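# Carry the rope-reel pole to the empty wall rack

## Task

Transfer the pole bearing the rope reel onto the wall rack that currently has no pole in it. When finished, the pole must sit fully seated in the slots of both brackets and the reel must be hanging without swinging. The robot must not topple or be left leaning, or the task counts as failed.

## Robot and tools

Robot: a Rainbow Robotics RB-Y1. It has a two-wheel drive base with rear casters, a bending torso (squat, shift, pitch, yaw), a head with pan and tilt, and two 7-joint arms, each ending in a five-finger hand. The base is 0.58 m wide, reaches 0.10 m ahead of the wheel axle and 0.57 m behind it, and sweeps a 0.58 m radius circle when it spins in place. It cannot move sideways. Each hand grips only about 0.3 kg reliably, and one arm is rated 3 kg.

Frames: all positions are in metres. The base frame has its origin on the floor between the drive wheels, with x forward, y to the left and z up. The chest, left_hand and right_hand lines are given in this frame. A hand point sits 0.045 m in front of its palm. Its +z runs along the straightened fingers and its +y points out of the palm. Its +x crosses the palm: away from the thumb on the right hand, toward the thumb on the left. base_odometry is in the odometry frame, which is the base frame at scene start. It counts wheel turns only, so slipping shows as travel. Heading is in rad, positive to the left.

Tool move: runs one action, or only reports state if no action is given. An action holds "base", "joints" or both, plus optional "min_time_s". Alternatively it holds "target", alone or with "min_time_s".
- base: one velocity command, {"x_m_s", "turn_rad_s", "for_s"}. x_m_s is forward speed: 0 or 0.005 to 1.5 m/s in magnitude, negative to reverse. turn_rad_s is yaw rate, positive to the left: 0 or 0.02 to 1.509 rad/s in magnitude. for_s runs 0.1 to 5 s. Omitted velocities are 0. These are velocities held for a duration, not a destination. Acceleration is about 0.4 m/s² (turning 0.5 rad/s²), and coasting can last up to about 3 s after for_s ends.
- joints: a map of joint name to absolute target angle in rad. The finger keys run from -1 to 1, where +1 is open. The thumb_turn key uses +1 for beside the palm and -1 for across it. Each name's range is listed in the robot limits; for example torso_pitch_rad runs -0.2 to 1.4 and head_tilt_rad -0.35 to 1.57. Leaving a joint out does not stop it from pursuing an older target. The torso also has combined limits, for example squat + shift <= 1.52.
- target: one hand's absolute pose. It takes side ("left" or "right"), then x, y, z in metres in the base frame for the hand point (each -3 to 3), then quat_wxyz as the hand lines print it. The arm swings on an arc toward it. Long moves are straighter if split into short steps. A target must be sent while no earlier move is still running.
- min_time_s (0.1 to 8 s) sets the shortest duration of the arm, head and torso motions.
- cameras: a list drawn from head_camera, left_wrist_camera, right_wrist_camera, all. blocking: true (the default) waits until all motion rests; false returns after roughly 0.5 s.

wait(seconds 0 to 10, cameras) lets time pass without commands. stop brakes every running motion. zoom_image(camera, region [x0,y0,x1,y1] in pixels, at most 504 by 504) magnifies the latest image. show_instructions shows the reference pages. finished_scene ends the scene for good, and the goal must then hold with no robot help.

Result lines: "move" reports done or the worst status of the motions. left_hand_status and right_hand_status say reached (within 10 mm and 2°), short (with the remaining error), or refused (with a reason). joint_status and base_status use these words: done, off_target, not_followed (an arm command withheld by the self-collision check), time_out, contact_stop (torso), limit_stop_at_<name> (a guard against hitting its own body), torque_fault, and limit_stop_at_motor_heat. Any uncommanded stop or refusal cancels the later moves in the same reply. hand_stopped_by gives six words for little, ring, middle, index, thumb_bend, thumb_turn: moving, target, force, stalled or fault. The *_load_n values are fingertip loads in N, positive when the finger is pushed open; a lost grip shows as a load near 0. lidar_m gives 12 distances, one per 30° sector, counter-clockwise from straight ahead. motor_effort gives wheel effort in percent, and a high value at rest means the base is pushing on something. The remaining lines report wrist force and torque (with offsets), joint torques and motor temperatures.

Gripping: a finger motor moves only when its target changes. It halts at the target, or when its load reaches <side>_hand_force_limit (-1 to 1, roughly 0 to 10 N, 15 N for the thumb). Both hands start with force limit 0 and speed -0.8. For a gentle grip, close at <side>_hand_speed -0.94 or slower. Turning the thumb across the palm (thumb_turn -1) lets the hand wrap objects 0.035 to 0.065 m thick, and handles down to about 0.025 m. A bracket on the little-finger side of the wrist can strike objects.

Cameras: head_camera is 896x504; the two wrist cameras are 504x504.

Avoid the following. Do not let the arms collide or press on each other, since that can end the scene. Do not bend or stop sharply while holding weight far forward, because that tips the robot. Do not drive fast into the racks or walls, since the base will not stop by itself and may tip. Do not drop the pole or let the reel swing hard. Do not strike fixed fixtures. Avoid long stretched holds that overheat motors (a fault at 80 °C), and avoid contact torque high enough to cause a 10 s torque fault. Thinking time passes in the scene too, so running moves continue while you reason.

Each tool is called after "Call:" in YAML: its name, and indented under it one key for each argument.

Reference images:

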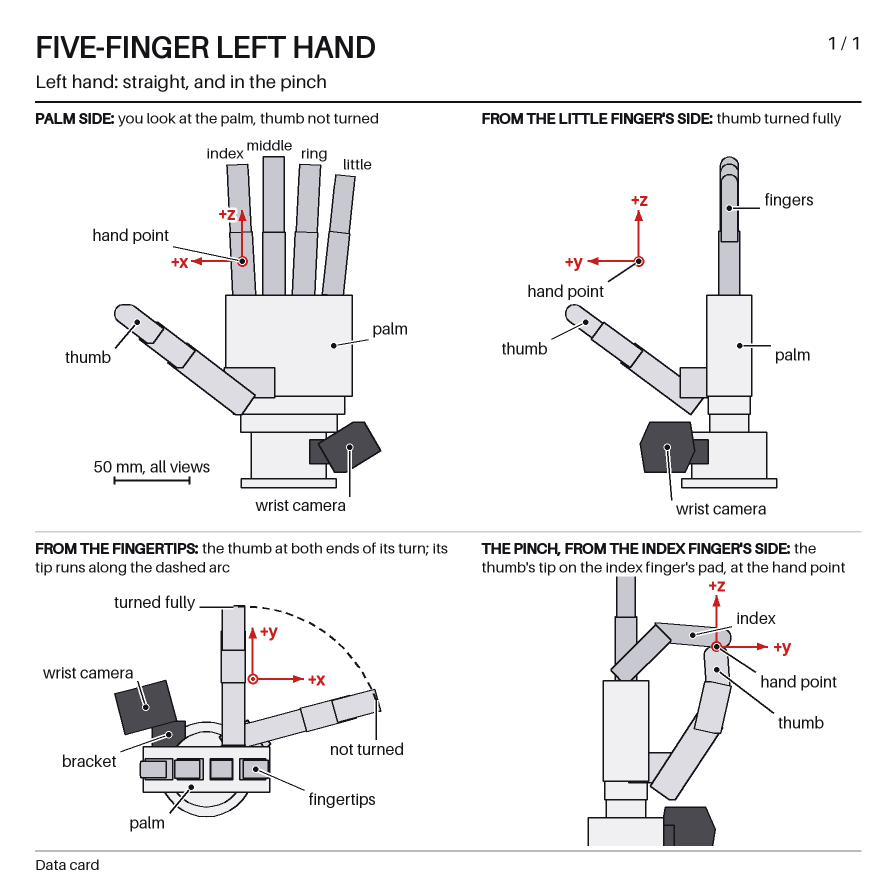

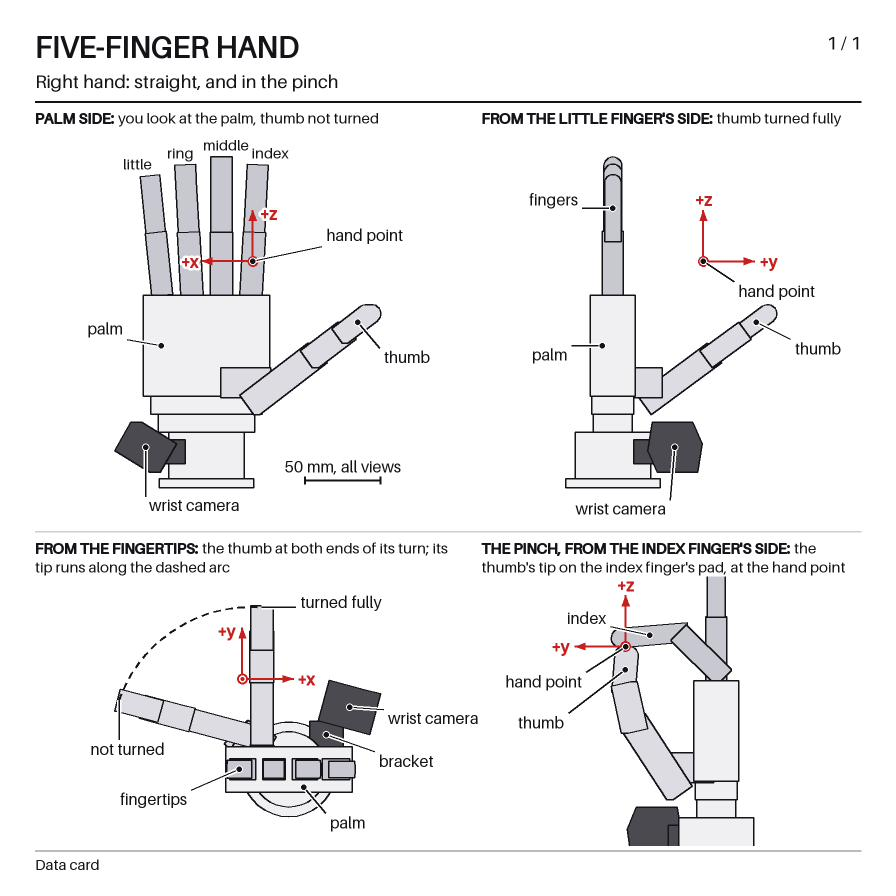

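## Session

Call:
move:

Scene clock: 0.00 s.
Joint torques (N m): no reading
External joint torques (N m): no reading
Motor temperatures (°C): left_arm=[30 40 38 36 42 47 50] | right_arm=[41 37 32 37 44 39 39]
Wrist force (N): no reading
Wrist torque (N m): no reading
Wrist force, peak (N): no reading
base_odometry: x=+0.000 y=+0.000 heading=+0.000
lidar_m: 2.75 2.33 2.06 2.07 2.47 3.08 3.09 2.84 2.13 2.46 3.06 2.75
base_status: not commanded
joint_positions: torso_squat_rad=+0.350 torso_shift_rad=+0.000 torso_pitch_rad=+0.000 torso_yaw_rad=+0.000 left_shoulder_pitch_rad=+0.037 left_shoulder_roll_rad=+0.001 left_shoulder_yaw_rad=-0.027 left_elbow_rad=-0.197 left_forearm_roll_rad=-0.003 left_wrist_pitch_rad=+0.031 left_hand_roll_rad=+0.010 right_shoulder_pitch_rad=+0.008 right_shoulder_roll_rad=-0.026 right_shoulder_yaw_rad=+0.041 right_elbow_rad=-0.149 right_forearm_roll_rad=-0.017 right_wrist_pitch_rad=+0.025 right_hand_roll_rad=-0.027 head_pan_rad=+0.000 head_tilt_rad=+0.400 left_hand_little=+1.000 left_hand_ring=+1.000 left_hand_middle=+1.000 left_hand_index=+1.000 left_hand_thumb_turn=+1.000 left_hand_thumb_bend=+1.000 left_hand_force_limit=+0.000 left_hand_speed=-0.800 right_hand_little=+1.000 right_hand_ring=+1.000 right_hand_middle=+1.000 right_hand_index=+1.000 right_hand_thumb_turn=+1.000 right_hand_thumb_bend=+1.000 right_hand_force_limit=+0.000 right_hand_speed=-0.800
joint_status: not commanded
wheel_motors_off: 0
left_hand_stopped_by: target,target,target,target,target,target
right_hand_stopped_by: target,target,target,target,target,target
left_little_load_n: 0.0
left_ring_load_n: 0.0
left_middle_load_n: 0.0
left_index_load_n: 0.0
left_thumb_bend_load_n: 0.0
left_thumb_turn_load_n: -0.5
right_little_load_n: 0.0
right_ring_load_n: 0.0
right_middle_load_n: 0.0
right_index_load_n: 0.0
right_thumb_bend_load_n: 0.0
right_thumb_turn_load_n: 0.0
motor_effort: left_wheel=+0 right_wheel=+0
chest: x=-0.2280 y=+0.0006 z=+1.2475 quat_wxyz=(+1.000, -0.001, +0.000, +0.000) (m; base frame)
left_hand: x=-0.2194 y=+0.1883 z=+0.5106 quat_wxyz=(+0.046, -0.703, +0.708, -0.047) (m; base frame)
right_hand: x=-0.2214 y=-0.2072 z=+0.5115 quat_wxyz=(+0.033, -0.704, +0.707, -0.048) (m; base frame)
pictures: head_camera, left_wrist_camera, right_wrist_camera

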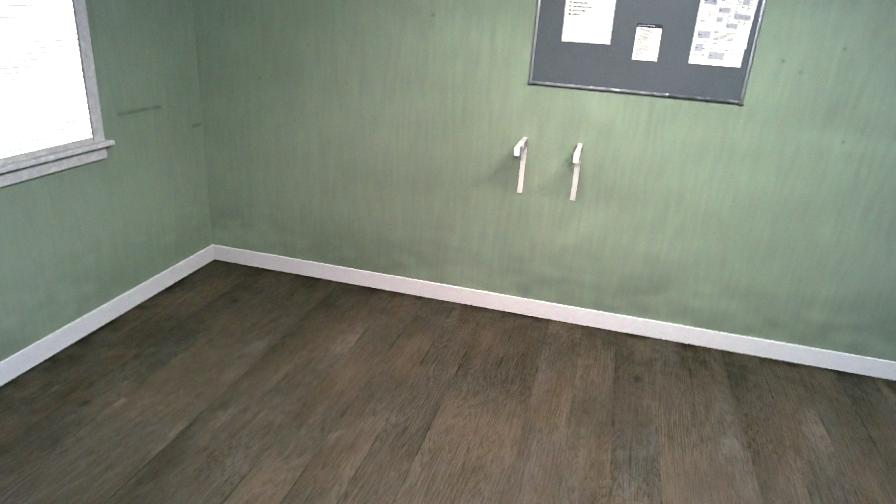

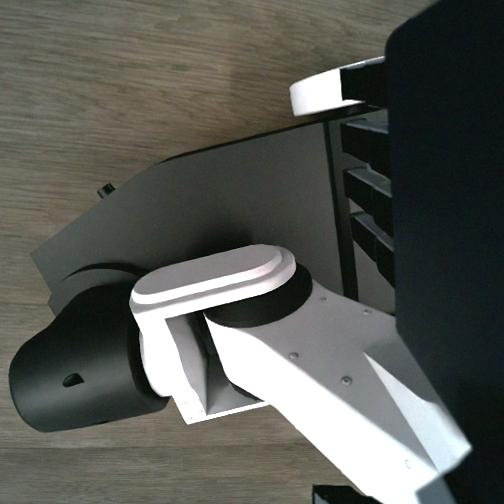

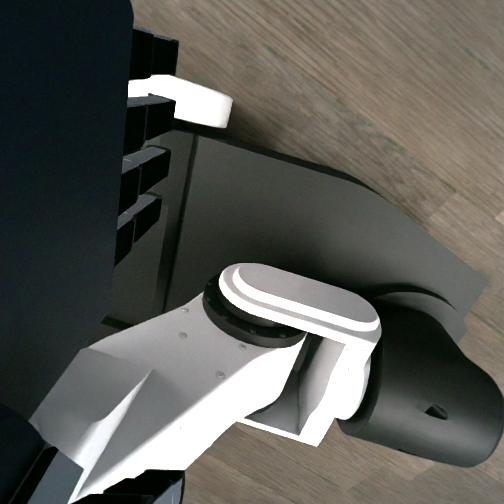

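Call:
move:
  joints: {"head_pan_rad": -0.52, "head_tilt_rad": 0.3}
  cameras: ["head_camera"]

Call:
move:
  joints: {"head_pan_rad": 0.52, "head_tilt_rad": 0.3}
  cameras: ["head_camera"]

Scene clock: 3.50 s.
Joint torques (N m): left_arm=[-1.69 -0.77 0.24 -0.54 -0.01 -0.33 0.07] | right_arm=[-1.84 -1.57 0.49 -0.59 -0.11 -0.18 0.09]
External joint torques (N m): left_arm=[-0.52 -0.78 0.24 -0.1 -0.02 -0.01 0.07] | right_arm=[-0.46 -0.49 0.54 -0.45 -0.14 0.08 0.09]
Wrist force (N): left_arm=[-0.2 0.7 6.1] | right_arm=[-1.1 1.0 8.4]
Wrist torque (N m): left_arm=[-0.23 0.26 -0.09] | right_arm=[-0.40 -0.09 -0.02]
Wrist force, peak (N): left_arm=[-0.3 1.1 6.7] | right_arm=[-1.1 1.0 8.4]
move: done
base_odometry: x=+0.000 y=+0.000 heading=+0.000
lidar_m: 2.76 2.34 2.07 2.07 2.47 3.08 3.09 2.83 2.14 2.47 3.05 2.75
base_status: not commanded
joint_positions: torso_squat_rad=+0.350 torso_shift_rad=+0.000 torso_pitch_rad=+0.000 torso_yaw_rad=+0.000 left_shoulder_pitch_rad=+0.037 left_shoulder_roll_rad=+0.001 left_shoulder_yaw_rad=-0.027 left_elbow_rad=-0.197 left_forearm_roll_rad=-0.003 left_wrist_pitch_rad=+0.031 left_hand_roll_rad=+0.010 right_shoulder_pitch_rad=+0.008 right_shoulder_roll_rad=-0.026 right_shoulder_yaw_rad=+0.041 right_elbow_rad=-0.149 right_forearm_roll_rad=-0.017 right_wrist_pitch_rad=+0.025 right_hand_roll_rad=-0.027 head_pan_rad=-0.520 head_tilt_rad=+0.300 left_hand_little=+1.000 left_hand_ring=+1.000 left_hand_middle=+1.000 left_hand_index=+1.000 left_hand_thumb_turn=+1.000 left_hand_thumb_bend=+1.000 left_hand_force_limit=+0.000 left_hand_speed=-0.800 right_hand_little=+1.000 right_hand_ring=+1.000 right_hand_middle=+1.000 right_hand_index=+1.000 right_hand_thumb_turn=+1.000 right_hand_thumb_bend=+1.000 right_hand_force_limit=+0.000 right_hand_speed=-0.800
joint_status: all done
wheel_motors_off: 0
left_hand_stopped_by: target,target,target,target,target,target
right_hand_stopped_by: target,target,target,target,target,target
left_little_load_n: 0.0
left_ring_load_n: 0.0
left_middle_load_n: 0.5
left_index_load_n: 0.0
left_thumb_bend_load_n: 0.0
left_thumb_turn_load_n: 0.0
right_little_load_n: 0.0
right_ring_load_n: 0.0
right_middle_load_n: 0.0
right_index_load_n: 0.0
right_thumb_bend_load_n: 0.0
right_thumb_turn_load_n: 0.0
motor_effort: left_wheel=-1(1) right_wheel=-1(1)
chest: x=-0.2280 y=+0.0006 z=+1.2475 quat_wxyz=(+1.000, -0.001, +0.000, +0.000) (m; base frame)
left_hand: x=-0.2194 y=+0.1883 z=+0.5106 quat_wxyz=(+0.046, -0.703, +0.708, -0.047) (m; base frame)
right_hand: x=-0.2214 y=-0.2072 z=+0.5115 quat_wxyz=(+0.033, -0.704, +0.707, -0.048) (m; base frame)
pictures: head_camera

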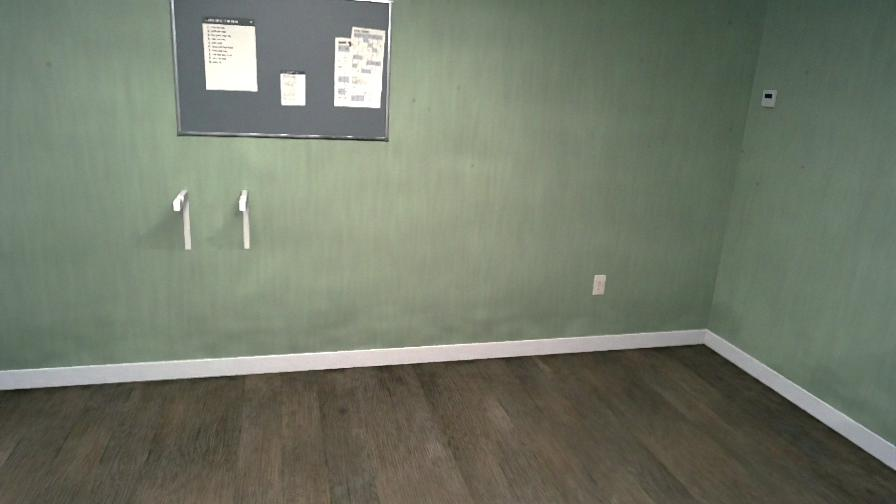

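Scene clock: 4.87 s.
Joint torques (N m): left_arm=[-1.53 -0.97 0.32 -0.5 0.07 -0.17 0.04] | right_arm=[-1.33 -1.81 -0.29 -0.4 -0.29 -0.23 -0.05]
External joint torques (N m): left_arm=[-0.36 -0.98 0.32 -0.07 0.06 0.15 0.04] | right_arm=[0.05 -0.72 -0.24 -0.27 -0.32 0.02 -0.05]
Wrist force (N): left_arm=[-0.5 1.8 5.9] | right_arm=[-1.1 1.5 7.4]
Wrist torque (N m): left_arm=[-0.06 0.34 -0.15] | right_arm=[-0.22 -0.03 -0.08]
Wrist force, peak (N): left_arm=[-0.1 0.9 6.9] | right_arm=[-0.9 0.7 8.3]
move: done
base_odometry: x=+0.000 y=+0.000 heading=+0.000
lidar_m: 2.76 2.34 2.07 2.07 2.49 3.08 3.10 2.85 2.14 2.47 3.06 2.74
base_status: not commanded
joint_positions: torso_squat_rad=+0.350 torso_shift_rad=+0.000 torso_pitch_rad=+0.000 torso_yaw_rad=+0.000 left_shoulder_pitch_rad=+0.037 left_shoulder_roll_rad=+0.001 left_shoulder_yaw_rad=-0.027 left_elbow_rad=-0.197 left_forearm_roll_rad=-0.003 left_wrist_pitch_rad=+0.031 left_hand_roll_rad=+0.010 right_shoulder_pitch_rad=+0.008 right_shoulder_roll_rad=-0.026 right_shoulder_yaw_rad=+0.041 right_elbow_rad=-0.149 right_forearm_roll_rad=-0.017 right_wrist_pitch_rad=+0.025 right_hand_roll_rad=-0.027 head_pan_rad=+0.520 head_tilt_rad=+0.300 left_hand_little=+1.000 left_hand_ring=+1.000 left_hand_middle=+1.000 left_hand_index=+1.000 left_hand_thumb_turn=+1.000 left_hand_thumb_bend=+1.000 left_hand_force_limit=+0.000 left_hand_speed=-0.800 right_hand_little=+1.000 right_hand_ring=+1.000 right_hand_middle=+1.000 right_hand_index=+1.000 right_hand_thumb_turn=+1.000 right_hand_thumb_bend=+1.000 right_hand_force_limit=+0.000 right_hand_speed=-0.800
joint_status: all done
wheel_motors_off: 0
left_hand_stopped_by: target,target,target,target,target,target
right_hand_stopped_by: target,target,target,target,target,target
left_little_load_n: 0.0
left_ring_load_n: 0.0
left_middle_load_n: 0.0
left_index_load_n: 0.0
left_thumb_bend_load_n: 0.0
left_thumb_turn_load_n: 0.0
right_little_load_n: 0.0
right_ring_load_n: 0.0
right_middle_load_n: 0.0
right_index_load_n: 0.0
right_thumb_bend_load_n: 0.0
right_thumb_turn_load_n: 0.0
motor_effort: left_wheel=-1(1) right_wheel=-1(1)
chest: x=-0.2280 y=+0.0006 z=+1.2475 quat_wxyz=(+1.000, -0.001, +0.000, +0.000) (m; base frame)
left_hand: x=-0.2194 y=+0.1883 z=+0.5106 quat_wxyz=(+0.046, -0.703, +0.708, -0.047) (m; base frame)
right_hand: x=-0.2214 y=-0.2072 z=+0.5115 quat_wxyz=(+0.033, -0.704, +0.707, -0.048) (m; base frame)
pictures: head_camera

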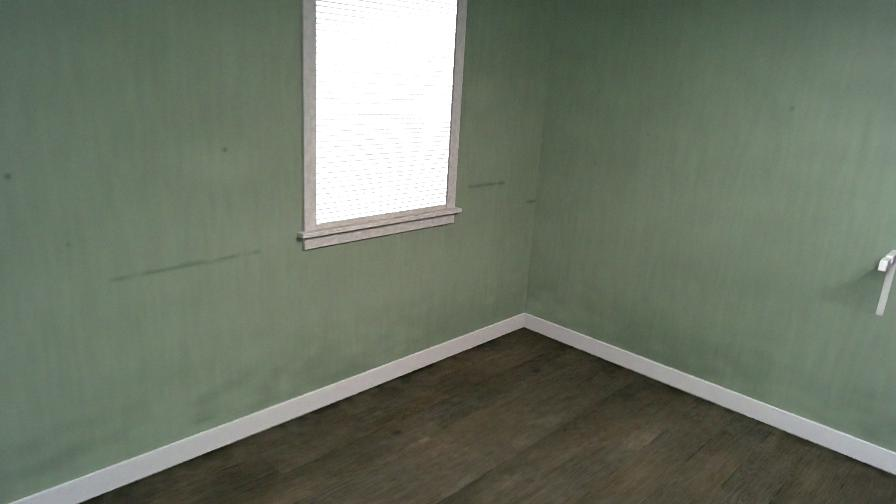

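Call:
move:
  base: {"turn_rad_s": -1.0, "for_s": 2.0}
  joints: {"head_pan_rad": 0.0, "head_tilt_rad": 0.3}
  cameras: ["head_camera"]

Call:
move:
  base: {"turn_rad_s": -1.0, "for_s": 1.3}
  cameras: ["head_camera"]

Scene clock: 11.73 s.
Joint torques (N m): left_arm=[-1.56 -1.09 0.27 -0.51 0.07 -0.22 0.03] | right_arm=[-0.9 -1.16 0.04 -0.64 -0.14 -0.35 -0.28]
External joint torques (N m): left_arm=[-0.39 -1.1 0.27 -0.07 0.06 0.1 0.03] | right_arm=[0.48 -0.08 0.09 -0.51 -0.17 -0.1 -0.28]
Wrist force (N): left_arm=[-0.1 1.1 5.3] | right_arm=[-0.9 1.2 7.0]
Wrist torque (N m): left_arm=[-0.15 0.23 -0.12] | right_arm=[-0.30 -0.08 -0.04]
Wrist force, peak (N): left_arm=[-0.1 0.6 7.1] | right_arm=[-1.0 0.4 8.4]
move: done
base_odometry: x=+0.000 y=+0.000 heading=-2.000
lidar_m: 2.15 2.16 2.96 2.75 2.80 2.22 2.06 2.10 2.70 3.08 3.13 2.71
base_status: done (sent for 2 of 2 s)
joint_positions: torso_squat_rad=+0.350 torso_shift_rad=+0.000 torso_pitch_rad=+0.000 torso_yaw_rad=+0.000 left_shoulder_pitch_rad=+0.037 left_shoulder_roll_rad=+0.001 left_shoulder_yaw_rad=-0.027 left_elbow_rad=-0.197 left_forearm_roll_rad=-0.003 left_wrist_pitch_rad=+0.031 left_hand_roll_rad=+0.010 right_shoulder_pitch_rad=+0.008 right_shoulder_roll_rad=-0.026 right_shoulder_yaw_rad=+0.041 right_elbow_rad=-0.149 right_forearm_roll_rad=-0.017 right_wrist_pitch_rad=+0.025 right_hand_roll_rad=-0.027 head_pan_rad=+0.000 head_tilt_rad=+0.300 left_hand_little=+1.000 left_hand_ring=+1.000 left_hand_middle=+1.000 left_hand_index=+1.000 left_hand_thumb_turn=+1.000 left_hand_thumb_bend=+1.000 left_hand_force_limit=+0.000 left_hand_speed=-0.800 right_hand_little=+1.000 right_hand_ring=+1.000 right_hand_middle=+1.000 right_hand_index=+1.000 right_hand_thumb_turn=+1.000 right_hand_thumb_bend=+1.000 right_hand_force_limit=+0.000 right_hand_speed=-0.800
joint_status: all done
wheel_motors_off: 0
left_hand_stopped_by: target,target,target,target,target,target
right_hand_stopped_by: target,target,target,target,target,target
left_little_load_n: 0.0
left_ring_load_n: 0.0
left_middle_load_n: 0.0
left_index_load_n: 0.0
left_thumb_bend_load_n: 0.0
left_thumb_turn_load_n: 0.0
right_little_load_n: 0.0
right_ring_load_n: 0.0
right_middle_load_n: 0.0
right_index_load_n: 0.0
right_thumb_bend_load_n: 0.0
right_thumb_turn_load_n: 0.0
motor_effort: left_wheel=+8(26) right_wheel=+4(25)
chest: x=-0.2280 y=+0.0006 z=+1.2475 quat_wxyz=(+1.000, -0.001, +0.000, +0.000) (m; base frame)
left_hand: x=-0.2194 y=+0.1883 z=+0.5106 quat_wxyz=(+0.046, -0.703, +0.708, -0.047) (m; base frame)
right_hand: x=-0.2214 y=-0.2072 z=+0.5116 quat_wxyz=(+0.033, -0.704, +0.707, -0.049) (m; base frame)
pictures: head_camera

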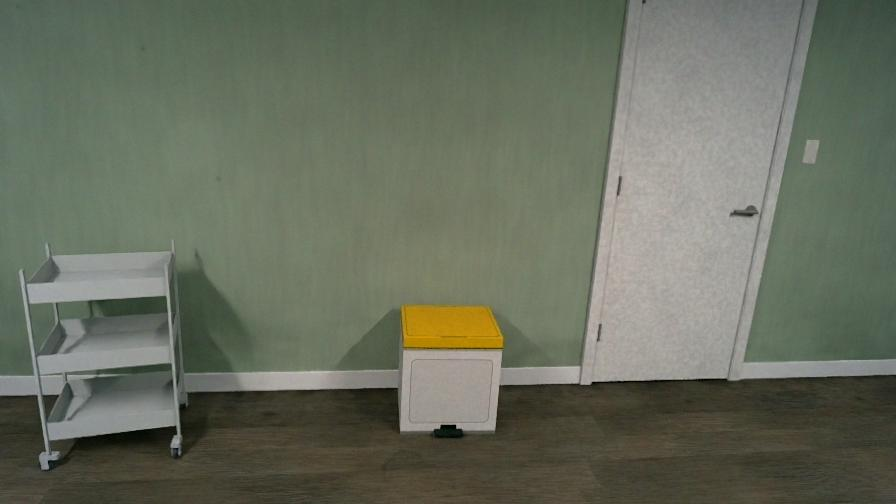

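Scene clock: 14.80 s.
Joint torques (N m): left_arm=[-1.52 -1.26 0.34 -0.64 0.05 -0.19 0] | right_arm=[-2.05 -1.09 0.35 -0.44 0.09 -0.19 0.06]
External joint torques (N m): left_arm=[-0.35 -1.27 0.34 -0.21 0.04 0.13 0] | right_arm=[-0.66 -0.01 0.4 -0.3 0.07 0.06 0.06]
Wrist force (N): left_arm=[-0.2 1.2 5.7] | right_arm=[-0.9 1.2 8.0]
Wrist torque (N m): left_arm=[-0.17 0.27 -0.11] | right_arm=[-0.35 -0.16 -0.02]
Wrist force, peak (N): left_arm=[-1.2 0.6 6.8] | right_arm=[-0.6 1.3 8.7]
move: done
base_odometry: x=+0.000 y=+0.000 heading=-2.844
lidar_m: 3.23 2.16 2.14 2.18 2.79 2.75 2.66 2.10 2.07 2.22 3.12 3.07
base_status: done (sent for 1.3 of 1.3 s)
joint_positions: torso_squat_rad=+0.350 torso_shift_rad=+0.000 torso_pitch_rad=+0.000 torso_yaw_rad=+0.000 left_shoulder_pitch_rad=+0.037 left_shoulder_roll_rad=+0.001 left_shoulder_yaw_rad=-0.027 left_elbow_rad=-0.197 left_forearm_roll_rad=-0.003 left_wrist_pitch_rad=+0.031 left_hand_roll_rad=+0.010 right_shoulder_pitch_rad=+0.008 right_shoulder_roll_rad=-0.026 right_shoulder_yaw_rad=+0.041 right_elbow_rad=-0.149 right_forearm_roll_rad=-0.017 right_wrist_pitch_rad=+0.025 right_hand_roll_rad=-0.027 head_pan_rad=+0.000 head_tilt_rad=+0.300 left_hand_little=+1.000 left_hand_ring=+1.000 left_hand_middle=+1.000 left_hand_index=+1.000 left_hand_thumb_turn=+1.000 left_hand_thumb_bend=+1.000 left_hand_force_limit=+0.000 left_hand_speed=-0.800 right_hand_little=+1.000 right_hand_ring=+1.000 right_hand_middle=+1.000 right_hand_index=+1.000 right_hand_thumb_turn=+1.000 right_hand_thumb_bend=+1.000 right_hand_force_limit=+0.000 right_hand_speed=-0.800
joint_status: not commanded
wheel_motors_off: 0
left_hand_stopped_by: target,target,target,target,target,target
right_hand_stopped_by: target,target,target,target,target,target
left_little_load_n: 0.0
left_ring_load_n: 0.0
left_middle_load_n: 0.0
left_index_load_n: 0.0
left_thumb_bend_load_n: 0.0
left_thumb_turn_load_n: 0.0
right_little_load_n: 0.0
right_ring_load_n: 0.0
right_middle_load_n: 0.0
right_index_load_n: 0.0
right_thumb_bend_load_n: 0.0
right_thumb_turn_load_n: 0.0
motor_effort: left_wheel=+10(23) right_wheel=+4(10)
chest: x=-0.2280 y=+0.0006 z=+1.2475 quat_wxyz=(+1.000, -0.001, +0.000, +0.000) (m; base frame)
left_hand: x=-0.2194 y=+0.1883 z=+0.5106 quat_wxyz=(+0.046, -0.703, +0.708, -0.047) (m; base frame)
right_hand: x=-0.2214 y=-0.2072 z=+0.5116 quat_wxyz=(+0.033, -0.704, +0.707, -0.049) (m; base frame)
pictures: head_camera

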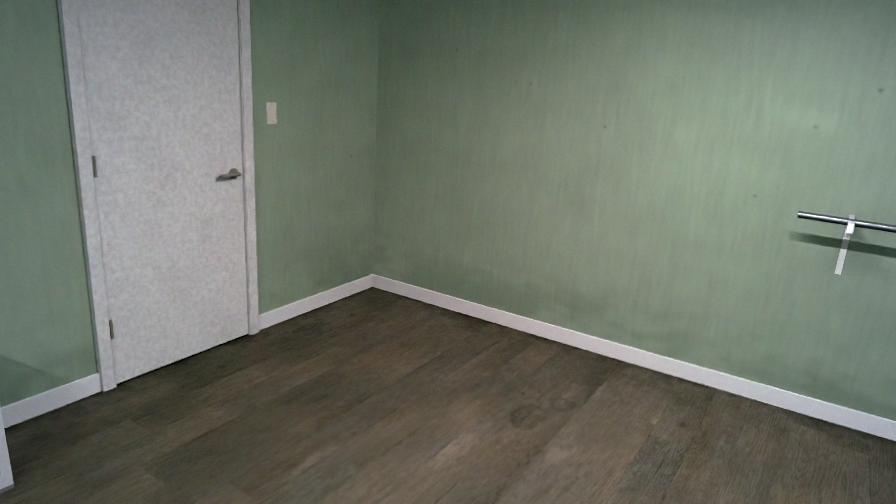

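Call:
move:
  base: {"turn_rad_s": -1.0, "for_s": 1.2}
  cameras: ["head_camera"]

Scene clock: 19.70 s.
Joint torques (N m): left_arm=[-1.89 -0.9 0.15 -0.53 0.11 -0.29 -0.04] | right_arm=[-1.79 -1.6 -0.02 -0.1 -0.17 -0.13 -0.19]
External joint torques (N m): left_arm=[-0.73 -0.91 0.15 -0.09 0.1 0.04 -0.04] | right_arm=[-0.4 -0.51 0.04 0.04 -0.2 0.12 -0.19]
Wrist force (N): left_arm=[-0.1 0.5 6.2] | right_arm=[-0.5 1.4 7.7]
Wrist torque (N m): left_arm=[-0.31 0.25 -0.07] | right_arm=[-0.31 -0.20 -0.03]
Wrist force, peak (N): left_arm=[-0.4 1.0 6.7] | right_arm=[-1.2 2.2 8.5]
move: done
base_odometry: x=+0.000 y=+0.000 heading=+2.720
lidar_m: 3.08 3.13 2.72 2.14 2.14 2.91 2.75 2.81 2.20 2.07 2.12 2.72
base_status: done (sent for 1.2 of 1.2 s)
joint_positions: torso_squat_rad=+0.350 torso_shift_rad=+0.000 torso_pitch_rad=+0.000 torso_yaw_rad=+0.000 left_shoulder_pitch_rad=+0.037 left_shoulder_roll_rad=+0.001 left_shoulder_yaw_rad=-0.027 left_elbow_rad=-0.197 left_forearm_roll_rad=-0.003 left_wrist_pitch_rad=+0.031 left_hand_roll_rad=+0.010 right_shoulder_pitch_rad=+0.008 right_shoulder_roll_rad=-0.026 right_shoulder_yaw_rad=+0.041 right_elbow_rad=-0.149 right_forearm_roll_rad=-0.017 right_wrist_pitch_rad=+0.025 right_hand_roll_rad=-0.027 head_pan_rad=+0.000 head_tilt_rad=+0.300 left_hand_little=+1.000 left_hand_ring=+1.000 left_hand_middle=+1.000 left_hand_index=+1.000 left_hand_thumb_turn=+1.000 left_hand_thumb_bend=+1.000 left_hand_force_limit=+0.000 left_hand_speed=-0.800 right_hand_little=+1.000 right_hand_ring=+1.000 right_hand_middle=+1.000 right_hand_index=+1.000 right_hand_thumb_turn=+1.000 right_hand_thumb_bend=+1.000 right_hand_force_limit=+0.000 right_hand_speed=-0.800
joint_status: not commanded
wheel_motors_off: 0
left_hand_stopped_by: target,target,target,target,target,target
right_hand_stopped_by: target,target,target,target,target,target
left_little_load_n: 0.0
left_ring_load_n: 0.0
left_middle_load_n: 0.0
left_index_load_n: 0.0
left_thumb_bend_load_n: 0.0
left_thumb_turn_load_n: 0.0
right_little_load_n: 0.0
right_ring_load_n: 0.0
right_middle_load_n: 0.0
right_index_load_n: 0.0
right_thumb_bend_load_n: 0.0
right_thumb_turn_load_n: 0.0
motor_effort: left_wheel=+9(22) right_wheel=+4(11)
chest: x=-0.2280 y=+0.0006 z=+1.2475 quat_wxyz=(+1.000, -0.001, +0.000, +0.000) (m; base frame)
left_hand: x=-0.2194 y=+0.1883 z=+0.5106 quat_wxyz=(+0.046, -0.703, +0.708, -0.047) (m; base frame)
right_hand: x=-0.2214 y=-0.2072 z=+0.5116 quat_wxyz=(+0.033, -0.704, +0.707, -0.049) (m; base frame)
pictures: head_camera

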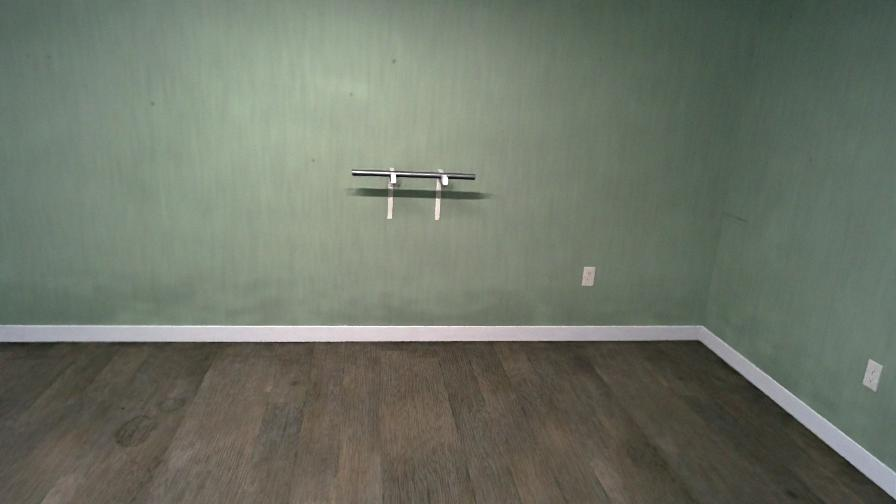

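Call:
move:
  base: {"turn_rad_s": -1.0, "for_s": 1.3}
  cameras: ["head_camera"]

Scene clock: 27.53 s.
Joint torques (N m): left_arm=[-1.59 -1.08 0.28 -0.62 0.02 -0.25 -0.01] | right_arm=[-1.54 -0.63 0.07 -0.38 -0.01 -0.23 -0.27]
External joint torques (N m): left_arm=[-0.42 -1.09 0.28 -0.18 0.01 0.07 -0.01] | right_arm=[-0.15 0.46 0.12 -0.24 -0.04 0.02 -0.27]
Wrist force (N): left_arm=[0.5 1.0 5.6] | right_arm=[-0.2 1.3 7.4]
Wrist torque (N m): left_arm=[-0.18 0.12 -0.08] | right_arm=[-0.29 -0.23 0.01]
Wrist force, peak (N): left_arm=[0.2 1.0 7.0] | right_arm=[-1.2 0.8 8.7]
move: done
base_odometry: x=+0.000 y=+0.000 heading=+1.875
lidar_m: 2.23 3.11 3.08 3.22 2.15 2.15 2.23 2.79 2.75 2.63 2.09 2.06
base_status: done (sent for 1.3 of 1.3 s)
joint_positions: torso_squat_rad=+0.350 torso_shift_rad=+0.000 torso_pitch_rad=+0.000 torso_yaw_rad=+0.000 left_shoulder_pitch_rad=+0.037 left_shoulder_roll_rad=+0.001 left_shoulder_yaw_rad=-0.027 left_elbow_rad=-0.197 left_forearm_roll_rad=-0.003 left_wrist_pitch_rad=+0.031 left_hand_roll_rad=+0.010 right_shoulder_pitch_rad=+0.008 right_shoulder_roll_rad=-0.026 right_shoulder_yaw_rad=+0.041 right_elbow_rad=-0.149 right_forearm_roll_rad=-0.017 right_wrist_pitch_rad=+0.025 right_hand_roll_rad=-0.027 head_pan_rad=+0.000 head_tilt_rad=+0.300 left_hand_little=+1.000 left_hand_ring=+1.000 left_hand_middle=+1.000 left_hand_index=+1.000 left_hand_thumb_turn=+1.000 left_hand_thumb_bend=+1.000 left_hand_force_limit=+0.000 left_hand_speed=-0.800 right_hand_little=+1.000 right_hand_ring=+1.000 right_hand_middle=+1.000 right_hand_index=+1.000 right_hand_thumb_turn=+1.000 right_hand_thumb_bend=+1.000 right_hand_force_limit=+0.000 right_hand_speed=-0.800
joint_status: not commanded
wheel_motors_off: 0
left_hand_stopped_by: target,target,target,target,target,target
right_hand_stopped_by: target,target,target,target,target,target
left_little_load_n: 0.0
left_ring_load_n: 0.0
left_middle_load_n: 0.0
left_index_load_n: 0.0
left_thumb_bend_load_n: 0.0
left_thumb_turn_load_n: 0.0
right_little_load_n: 0.0
right_ring_load_n: -0.5
right_middle_load_n: 0.0
right_index_load_n: 0.0
right_thumb_bend_load_n: 0.0
right_thumb_turn_load_n: 0.0
motor_effort: left_wheel=+9(23) right_wheel=+4(11)
chest: x=-0.2280 y=+0.0006 z=+1.2475 quat_wxyz=(+1.000, -0.001, +0.000, +0.000) (m; base frame)
left_hand: x=-0.2194 y=+0.1884 z=+0.5106 quat_wxyz=(+0.046, -0.703, +0.708, -0.047) (m; base frame)
right_hand: x=-0.2214 y=-0.2072 z=+0.5116 quat_wxyz=(+0.033, -0.704, +0.707, -0.049) (m; base frame)
pictures: head_camera

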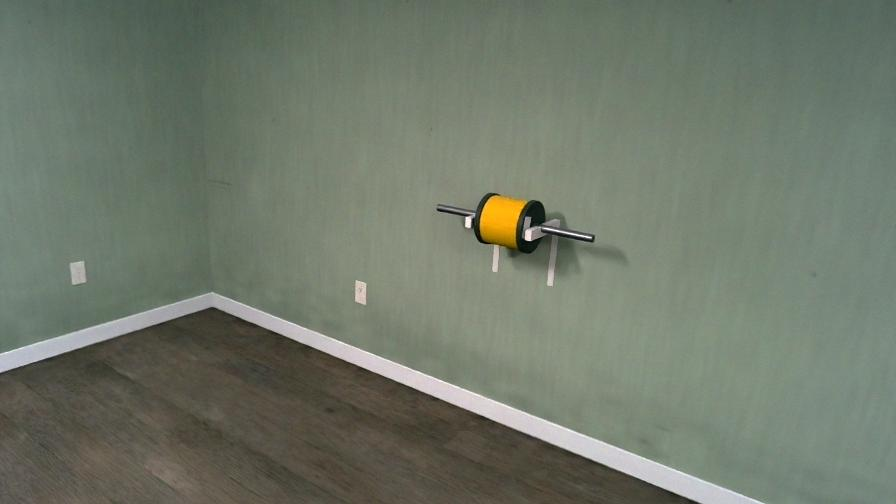

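Call:
zoom_image:
  camera: "head_camera"
  region: [400, 160, 640, 300]

Scaled by 2.100 from the camera's 896x504 image, which has a finer 1280x720 frame.

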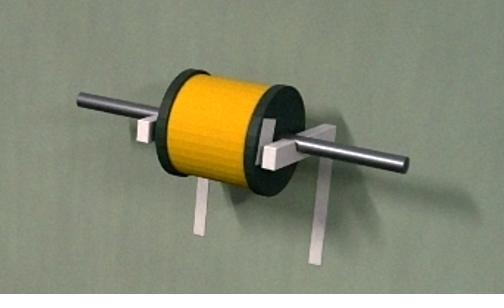

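Call:
move:
  base: {"turn_rad_s": 0.35, "for_s": 1.0}

Call:
move:
  base: {"x_m_s": 0.4, "for_s": 3.7}

Call:
move:
  base: {"turn_rad_s": -0.6, "for_s": 1.8}
  cameras: ["head_camera"]

Scene clock: 63.50 s.
Joint torques (N m): left_arm=[-1.65 -0.71 0.39 -0.44 0.1 -0.2 -0.03] | right_arm=[-1.67 -1.77 0.53 -0.22 0.15 -0.31 0.01]
External joint torques (N m): left_arm=[-0.48 -0.73 0.39 -0.01 0.09 0.12 -0.03] | right_arm=[-0.29 -0.69 0.59 -0.08 0.12 -0.06 0.01]
Wrist force (N): left_arm=[-0.2 0.9 6.2] | right_arm=[-1.6 1.8 8.1]
Wrist torque (N m): left_arm=[-0.21 0.28 -0.12] | right_arm=[-0.25 0.02 -0.05]
Wrist force, peak (N): left_arm=[-0.3 0.8 6.8] | right_arm=[-1.0 1.2 8.7]
move: done
base_odometry: x=+0.000 y=+0.000 heading=+2.223
lidar_m: 2.81 3.08 3.16 2.70 2.14 2.15 2.91 2.75 2.83 2.18 2.06 2.13
base_status: done (sent for 1 of 1 s)
joint_positions: torso_squat_rad=+0.350 torso_shift_rad=+0.000 torso_pitch_rad=+0.000 torso_yaw_rad=+0.000 left_shoulder_pitch_rad=+0.037 left_shoulder_roll_rad=+0.001 left_shoulder_yaw_rad=-0.027 left_elbow_rad=-0.197 left_forearm_roll_rad=-0.003 left_wrist_pitch_rad=+0.031 left_hand_roll_rad=+0.010 right_shoulder_pitch_rad=+0.008 right_shoulder_roll_rad=-0.026 right_shoulder_yaw_rad=+0.041 right_elbow_rad=-0.149 right_forearm_roll_rad=-0.017 right_wrist_pitch_rad=+0.025 right_hand_roll_rad=-0.027 head_pan_rad=+0.000 head_tilt_rad=+0.300 left_hand_little=+1.000 left_hand_ring=+1.000 left_hand_middle=+1.000 left_hand_index=+1.000 left_hand_thumb_turn=+1.000 left_hand_thumb_bend=+1.000 left_hand_force_limit=+0.000 left_hand_speed=-0.800 right_hand_little=+1.000 right_hand_ring=+1.000 right_hand_middle=+1.000 right_hand_index=+1.000 right_hand_thumb_turn=+1.000 right_hand_thumb_bend=+1.000 right_hand_force_limit=+0.000 right_hand_speed=-0.800
joint_status: not commanded
wheel_motors_off: 0
left_hand_stopped_by: target,target,target,target,target,target
right_hand_stopped_by: target,target,target,target,target,target
left_little_load_n: 0.0
left_ring_load_n: 0.0
left_middle_load_n: 0.0
left_index_load_n: 0.0
left_thumb_bend_load_n: -0.5
left_thumb_turn_load_n: 0.0
right_little_load_n: 0.0
right_ring_load_n: 0.0
right_middle_load_n: 0.0
right_index_load_n: 0.0
right_thumb_bend_load_n: 0.0
right_thumb_turn_load_n: 0.0
motor_effort: left_wheel=-10(22) right_wheel=+16(23)
chest: x=-0.2280 y=+0.0006 z=+1.2475 quat_wxyz=(+1.000, -0.001, +0.000, +0.000) (m; base frame)
left_hand: x=-0.2194 y=+0.1884 z=+0.5106 quat_wxyz=(+0.046, -0.703, +0.708, -0.047) (m; base frame)
right_hand: x=-0.2214 y=-0.2072 z=+0.5115 quat_wxyz=(+0.033, -0.704, +0.707, -0.048) (m; base frame)
pictures: none

Scene clock: 68.73 s.
Joint torques (N m): left_arm=[-1.26 -1.17 0.21 -0.41 0.19 -0.2 -0.02] | right_arm=[-1.51 -1.24 -0.01 0.07 0.11 -0.17 0.01]
External joint torques (N m): left_arm=[-0.09 -1.19 0.21 0.03 0.17 0.12 -0.02] | right_arm=[-0.13 -0.16 0.05 0.21 0.08 0.08 0.01]
Wrist force (N): left_arm=[-1.1 0.8 5.9] | right_arm=[-1.2 1.0 7.8]
Wrist torque (N m): left_arm=[-0.18 0.38 -0.12] | right_arm=[-0.36 -0.06 -0.08]
Wrist force, peak (N): left_arm=[-1.4 0.8 6.7] | right_arm=[-1.2 1.1 8.5]
move: done
base_odometry: x=-0.899 y=+1.176 heading=+2.224
lidar_m: 1.72 1.84 1.89 2.50 2.97 2.98 4.21 3.98 1.91 1.34 1.25 1.29
base_status: done (sent for 3.7 of 3.7 s)
joint_positions: torso_squat_rad=+0.350 torso_shift_rad=+0.000 torso_pitch_rad=+0.000 torso_yaw_rad=+0.000 left_shoulder_pitch_rad=+0.037 left_shoulder_roll_rad=+0.001 left_shoulder_yaw_rad=-0.027 left_elbow_rad=-0.197 left_forearm_roll_rad=-0.003 left_wrist_pitch_rad=+0.031 left_hand_roll_rad=+0.010 right_shoulder_pitch_rad=+0.008 right_shoulder_roll_rad=-0.026 right_shoulder_yaw_rad=+0.041 right_elbow_rad=-0.149 right_forearm_roll_rad=-0.017 right_wrist_pitch_rad=+0.025 right_hand_roll_rad=-0.027 head_pan_rad=+0.000 head_tilt_rad=+0.300 left_hand_little=+1.000 left_hand_ring=+1.000 left_hand_middle=+1.000 left_hand_index=+1.000 left_hand_thumb_turn=+1.000 left_hand_thumb_bend=+1.000 left_hand_force_limit=+0.000 left_hand_speed=-0.800 right_hand_little=+1.000 right_hand_ring=+1.000 right_hand_middle=+1.000 right_hand_index=+1.000 right_hand_thumb_turn=+1.000 right_hand_thumb_bend=+1.000 right_hand_force_limit=+0.000 right_hand_speed=-0.800
joint_status: not commanded
wheel_motors_off: 0
left_hand_stopped_by: target,target,target,target,target,target
right_hand_stopped_by: target,target,target,target,target,target
left_little_load_n: 0.0
left_ring_load_n: 0.0
left_middle_load_n: 0.0
left_index_load_n: 0.0
left_thumb_bend_load_n: -0.5
left_thumb_turn_load_n: 0.0
right_little_load_n: 0.0
right_ring_load_n: 0.0
right_middle_load_n: 0.0
right_index_load_n: 0.0
right_thumb_bend_load_n: 0.0
right_thumb_turn_load_n: 0.0
motor_effort: left_wheel=+6(29) right_wheel=-7(40)
chest: x=-0.2279 y=+0.0006 z=+1.2475 quat_wxyz=(+1.000, -0.001, +0.000, +0.000) (m; base frame)
left_hand: x=-0.2193 y=+0.1884 z=+0.5106 quat_wxyz=(+0.046, -0.703, +0.708, -0.047) (m; base frame)
right_hand: x=-0.2214 y=-0.2072 z=+0.5116 quat_wxyz=(+0.033, -0.704, +0.707, -0.048) (m; base frame)
pictures: none

Scene clock: 72.20 s.
Joint torques (N m): left_arm=[-1.31 -1.06 0.23 -0.57 0.12 -0.22 -0.04] | right_arm=[-1.28 -0.7 1.28 -0.16 0.06 -0.13 -0.2]
External joint torques (N m): left_arm=[-0.14 -1.07 0.23 -0.13 0.11 0.11 -0.05] | right_arm=[0.1 0.39 1.33 -0.02 0.03 0.13 -0.2]
Wrist force (N): left_arm=[-0.3 1.5 5.2] | right_arm=[-0.7 1.2 7.6]
Wrist torque (N m): left_arm=[-0.05 0.28 -0.13] | right_arm=[-0.31 -0.14 0.00]
Wrist force, peak (N): left_arm=[-0.2 1.3 6.8] | right_arm=[-0.2 1.7 8.4]
move: done
base_odometry: x=-0.899 y=+1.176 heading=+1.144
lidar_m: 1.26 1.29 1.68 1.84 1.89 2.44 3.26 2.98 4.23 3.99 1.97 1.35
base_status: done (sent for 1.8 of 1.8 s)
joint_positions: torso_squat_rad=+0.350 torso_shift_rad=+0.000 torso_pitch_rad=+0.000 torso_yaw_rad=+0.000 left_shoulder_pitch_rad=+0.037 left_shoulder_roll_rad=+0.001 left_shoulder_yaw_rad=-0.027 left_elbow_rad=-0.197 left_forearm_roll_rad=-0.003 left_wrist_pitch_rad=+0.031 left_hand_roll_rad=+0.010 right_shoulder_pitch_rad=+0.008 right_shoulder_roll_rad=-0.026 right_shoulder_yaw_rad=+0.041 right_elbow_rad=-0.149 right_forearm_roll_rad=-0.017 right_wrist_pitch_rad=+0.025 right_hand_roll_rad=-0.027 head_pan_rad=+0.000 head_tilt_rad=+0.300 left_hand_little=+1.000 left_hand_ring=+1.000 left_hand_middle=+1.000 left_hand_index=+1.000 left_hand_thumb_turn=+1.000 left_hand_thumb_bend=+1.000 left_hand_force_limit=+0.000 left_hand_speed=-0.800 right_hand_little=+1.000 right_hand_ring=+1.000 right_hand_middle=+1.000 right_hand_index=+1.000 right_hand_thumb_turn=+1.000 right_hand_thumb_bend=+1.000 right_hand_force_limit=+0.000 right_hand_speed=-0.800
joint_status: not commanded
wheel_motors_off: 0
left_hand_stopped_by: target,target,target,target,target,target
right_hand_stopped_by: target,target,target,target,target,target
left_little_load_n: 0.0
left_ring_load_n: -0.5
left_middle_load_n: 0.0
left_index_load_n: 0.0
left_thumb_bend_load_n: 0.0
left_thumb_turn_load_n: 0.0
right_little_load_n: -0.5
right_ring_load_n: 0.5
right_middle_load_n: 0.0
right_index_load_n: 0.0
right_thumb_bend_load_n: 0.0
right_thumb_turn_load_n: 0.0
motor_effort: left_wheel=+9(24) right_wheel=+3(31)
chest: x=-0.2279 y=+0.0006 z=+1.2475 quat_wxyz=(+1.000, -0.001, +0.000, +0.000) (m; base frame)
left_hand: x=-0.2193 y=+0.1884 z=+0.5106 quat_wxyz=(+0.046, -0.703, +0.708, -0.047) (m; base frame)
right_hand: x=-0.2214 y=-0.2072 z=+0.5116 quat_wxyz=(+0.033, -0.704, +0.707, -0.048) (m; base frame)
pictures: head_camera

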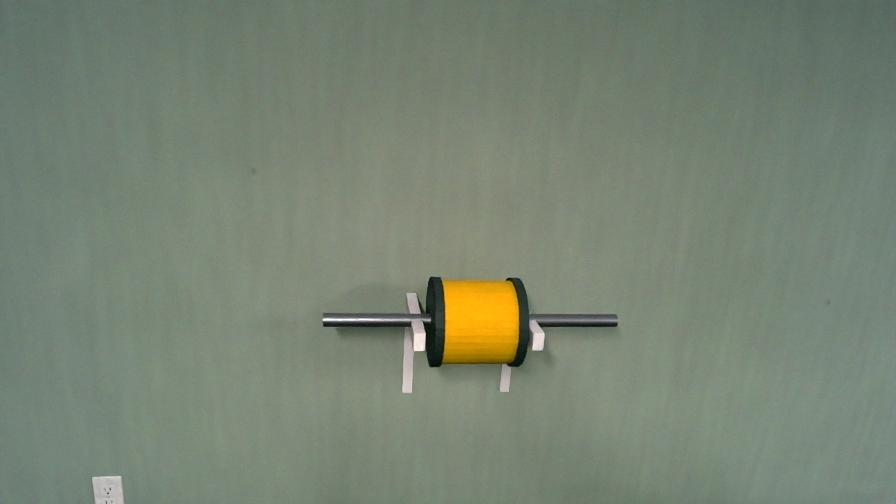

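Call:
zoom_image:
  camera: "head_camera"
  region: [310, 250, 630, 410]

Scaled by 1.575 from the camera's 896x504 image, which has a finer 1280x720 frame.

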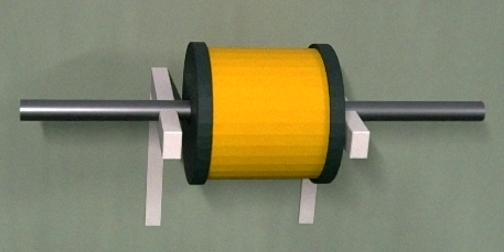

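Call:
move:
  joints: {"head_tilt_rad": 0.6}
  cameras: ["head_camera"]

Scene clock: 108.23 s.
Joint torques (N m): left_arm=[-1.26 -1.03 0.19 -0.44 0.06 -0.17 0.03] | right_arm=[-1.49 -1.65 0.14 -0.19 0.19 -0.32 0.08]
External joint torques (N m): left_arm=[-0.09 -1.04 0.19 -0.01 0.04 0.15 0.03] | right_arm=[-0.11 -0.57 0.19 -0.06 0.17 -0.07 0.08]
Wrist force (N): left_arm=[0.2 1.2 5.8] | right_arm=[-0.2 0.8 7.0]
Wrist torque (N m): left_arm=[-0.11 0.21 -0.08] | right_arm=[-0.33 -0.23 -0.04]
Wrist force, peak (N): left_arm=[-0.8 0.7 6.7] | right_arm=[-0.6 0.9 8.6]
move: done
base_odometry: x=-0.899 y=+1.176 heading=+1.144
lidar_m: 1.27 1.30 1.67 1.85 1.89 2.46 3.26 2.98 4.24 3.98 1.97 1.36
base_status: not commanded
joint_positions: torso_squat_rad=+0.350 torso_shift_rad=+0.000 torso_pitch_rad=+0.000 torso_yaw_rad=+0.000 left_shoulder_pitch_rad=+0.037 left_shoulder_roll_rad=+0.001 left_shoulder_yaw_rad=-0.027 left_elbow_rad=-0.197 left_forearm_roll_rad=-0.003 left_wrist_pitch_rad=+0.031 left_hand_roll_rad=+0.010 right_shoulder_pitch_rad=+0.008 right_shoulder_roll_rad=-0.026 right_shoulder_yaw_rad=+0.041 right_elbow_rad=-0.149 right_forearm_roll_rad=-0.017 right_wrist_pitch_rad=+0.025 right_hand_roll_rad=-0.027 head_pan_rad=+0.000 head_tilt_rad=+0.600 left_hand_little=+1.000 left_hand_ring=+1.000 left_hand_middle=+1.000 left_hand_index=+1.000 left_hand_thumb_turn=+1.000 left_hand_thumb_bend=+1.000 left_hand_force_limit=+0.000 left_hand_speed=-0.800 right_hand_little=+1.000 right_hand_ring=+1.000 right_hand_middle=+1.000 right_hand_index=+1.000 right_hand_thumb_turn=+1.000 right_hand_thumb_bend=+1.000 right_hand_force_limit=+0.000 right_hand_speed=-0.800
joint_status: all done
wheel_motors_off: 0
left_hand_stopped_by: target,target,target,target,target,target
right_hand_stopped_by: target,target,target,target,target,target
left_little_load_n: 0.0
left_ring_load_n: 0.0
left_middle_load_n: 0.0
left_index_load_n: 0.0
left_thumb_bend_load_n: 0.0
left_thumb_turn_load_n: 0.0
right_little_load_n: 0.0
right_ring_load_n: 0.0
right_middle_load_n: 0.0
right_index_load_n: 0.0
right_thumb_bend_load_n: 0.0
right_thumb_turn_load_n: 0.0
motor_effort: left_wheel=+9(9) right_wheel=+3(4)
chest: x=-0.2279 y=+0.0006 z=+1.2475 quat_wxyz=(+1.000, -0.001, +0.000, +0.000) (m; base frame)
left_hand: x=-0.2193 y=+0.1884 z=+0.5106 quat_wxyz=(+0.046, -0.703, +0.708, -0.047) (m; base frame)
right_hand: x=-0.2214 y=-0.2072 z=+0.5116 quat_wxyz=(+0.033, -0.704, +0.707, -0.048) (m; base frame)
pictures: head_camera

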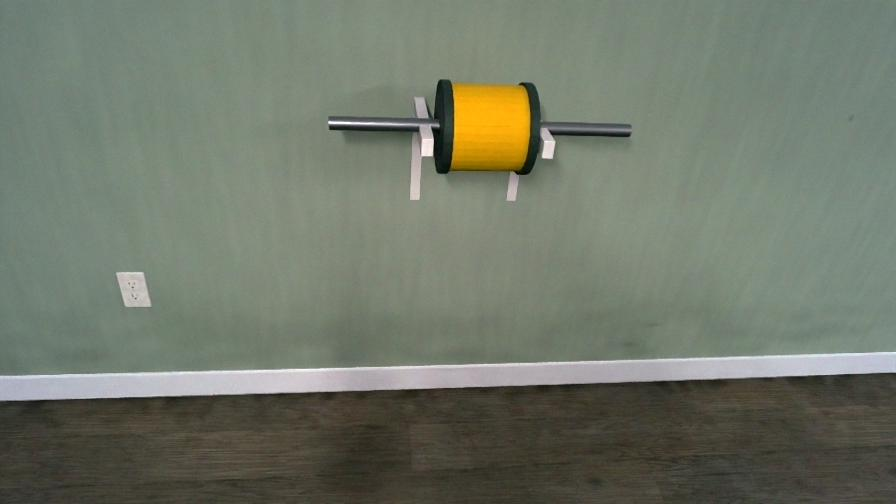

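Call:
move:
  joints: {"left_shoulder_roll_rad": 0.25, "right_shoulder_roll_rad": -0.25, "left_elbow_rad": -1.5, "right_elbow_rad": -1.5, "left_forearm_roll_rad": 1.57, "right_forearm_roll_rad": -1.57, "left_shoulder_pitch_rad": -0.1, "right_shoulder_pitch_rad": -0.1, "torso_squat_rad": 0.6}
  min_time_s: 2.5
  cameras: ["head_camera"]

Scene clock: 168.47 s.
Joint torques (N m): left_arm=[-13.63 4.65 3.22 -9.58 0 -0.39 -0.02] | right_arm=[-14.67 -5.91 -2.57 -10.35 -0.17 -0.64 -0.13]
External joint torques (N m): left_arm=[-1.24 0.16 0.37 0.21 -0.02 0.1 -0.05] | right_arm=[-2.15 -1.18 0.33 -0.57 -0.19 -0.14 -0.11]
Wrist force (N): left_arm=[-5.6 1.3 0.1] | right_arm=[5.3 2.0 1.3]
Wrist torque (N m): left_arm=[0.06 0.49 -0.45] | right_arm=[0.12 -0.43 0.34]
Wrist force, peak (N): left_arm=[-2.9 3.6 5.2] | right_arm=[-1.6 1.4 8.3]
move: done
base_odometry: x=-0.899 y=+1.176 heading=+1.144
lidar_m: 1.26 1.29 1.68 1.84 1.88 2.45 3.28 2.99 4.25 3.99 1.96 1.35
base_status: not commanded
joint_positions: torso_squat_rad=+0.600 torso_shift_rad=+0.000 torso_pitch_rad=+0.000 torso_yaw_rad=+0.000 left_shoulder_pitch_rad=-0.100 left_shoulder_roll_rad=+0.250 left_shoulder_yaw_rad=-0.027 left_elbow_rad=-1.500 left_forearm_roll_rad=+1.570 left_wrist_pitch_rad=+0.031 left_hand_roll_rad=+0.010 right_shoulder_pitch_rad=-0.100 right_shoulder_roll_rad=-0.250 right_shoulder_yaw_rad=+0.041 right_elbow_rad=-1.500 right_forearm_roll_rad=-1.570 right_wrist_pitch_rad=+0.025 right_hand_roll_rad=-0.027 head_pan_rad=+0.000 head_tilt_rad=+0.600 left_hand_little=+1.000 left_hand_ring=+1.000 left_hand_middle=+1.000 left_hand_index=+1.000 left_hand_thumb_turn=+1.000 left_hand_thumb_bend=+1.000 left_hand_force_limit=+0.000 left_hand_speed=-0.800 right_hand_little=+1.000 right_hand_ring=+1.000 right_hand_middle=+1.000 right_hand_index=+1.000 right_hand_thumb_turn=+1.000 right_hand_thumb_bend=+1.000 right_hand_force_limit=+0.000 right_hand_speed=-0.800
joint_status: all done
wheel_motors_off: 0
left_hand_stopped_by: target,target,target,target,target,target
right_hand_stopped_by: target,target,target,target,target,target
left_little_load_n: 0.0
left_ring_load_n: 0.0
left_middle_load_n: 0.0
left_index_load_n: 0.0
left_thumb_bend_load_n: 0.0
left_thumb_turn_load_n: 0.0
right_little_load_n: 0.0
right_ring_load_n: 0.0
right_middle_load_n: 0.0
right_index_load_n: 0.5
right_thumb_bend_load_n: 0.0
right_thumb_turn_load_n: 0.0
motor_effort: left_wheel=+8(10) right_wheel=+3(4)
chest: x=-0.2281 y=+0.0006 z=+1.1677 quat_wxyz=(+1.000, -0.001, +0.000, +0.000) (m; base frame)
left_hand: x=+0.3578 y=+0.1972 z=+0.9772 quat_wxyz=(+0.060, -0.694, +0.110, -0.708) (m; base frame)
right_hand: x=+0.3569 y=-0.1910 z=+0.9770 quat_wxyz=(+0.708, -0.108, +0.696, -0.053) (m; base frame)
pictures: head_camera

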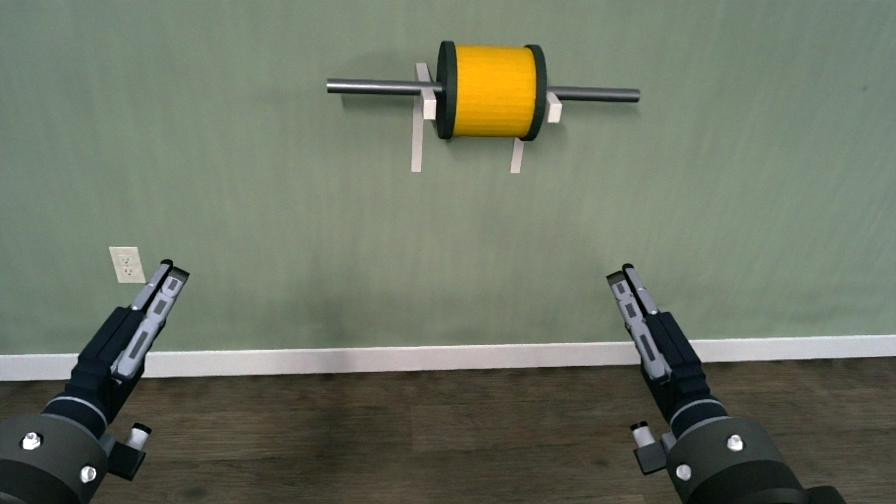

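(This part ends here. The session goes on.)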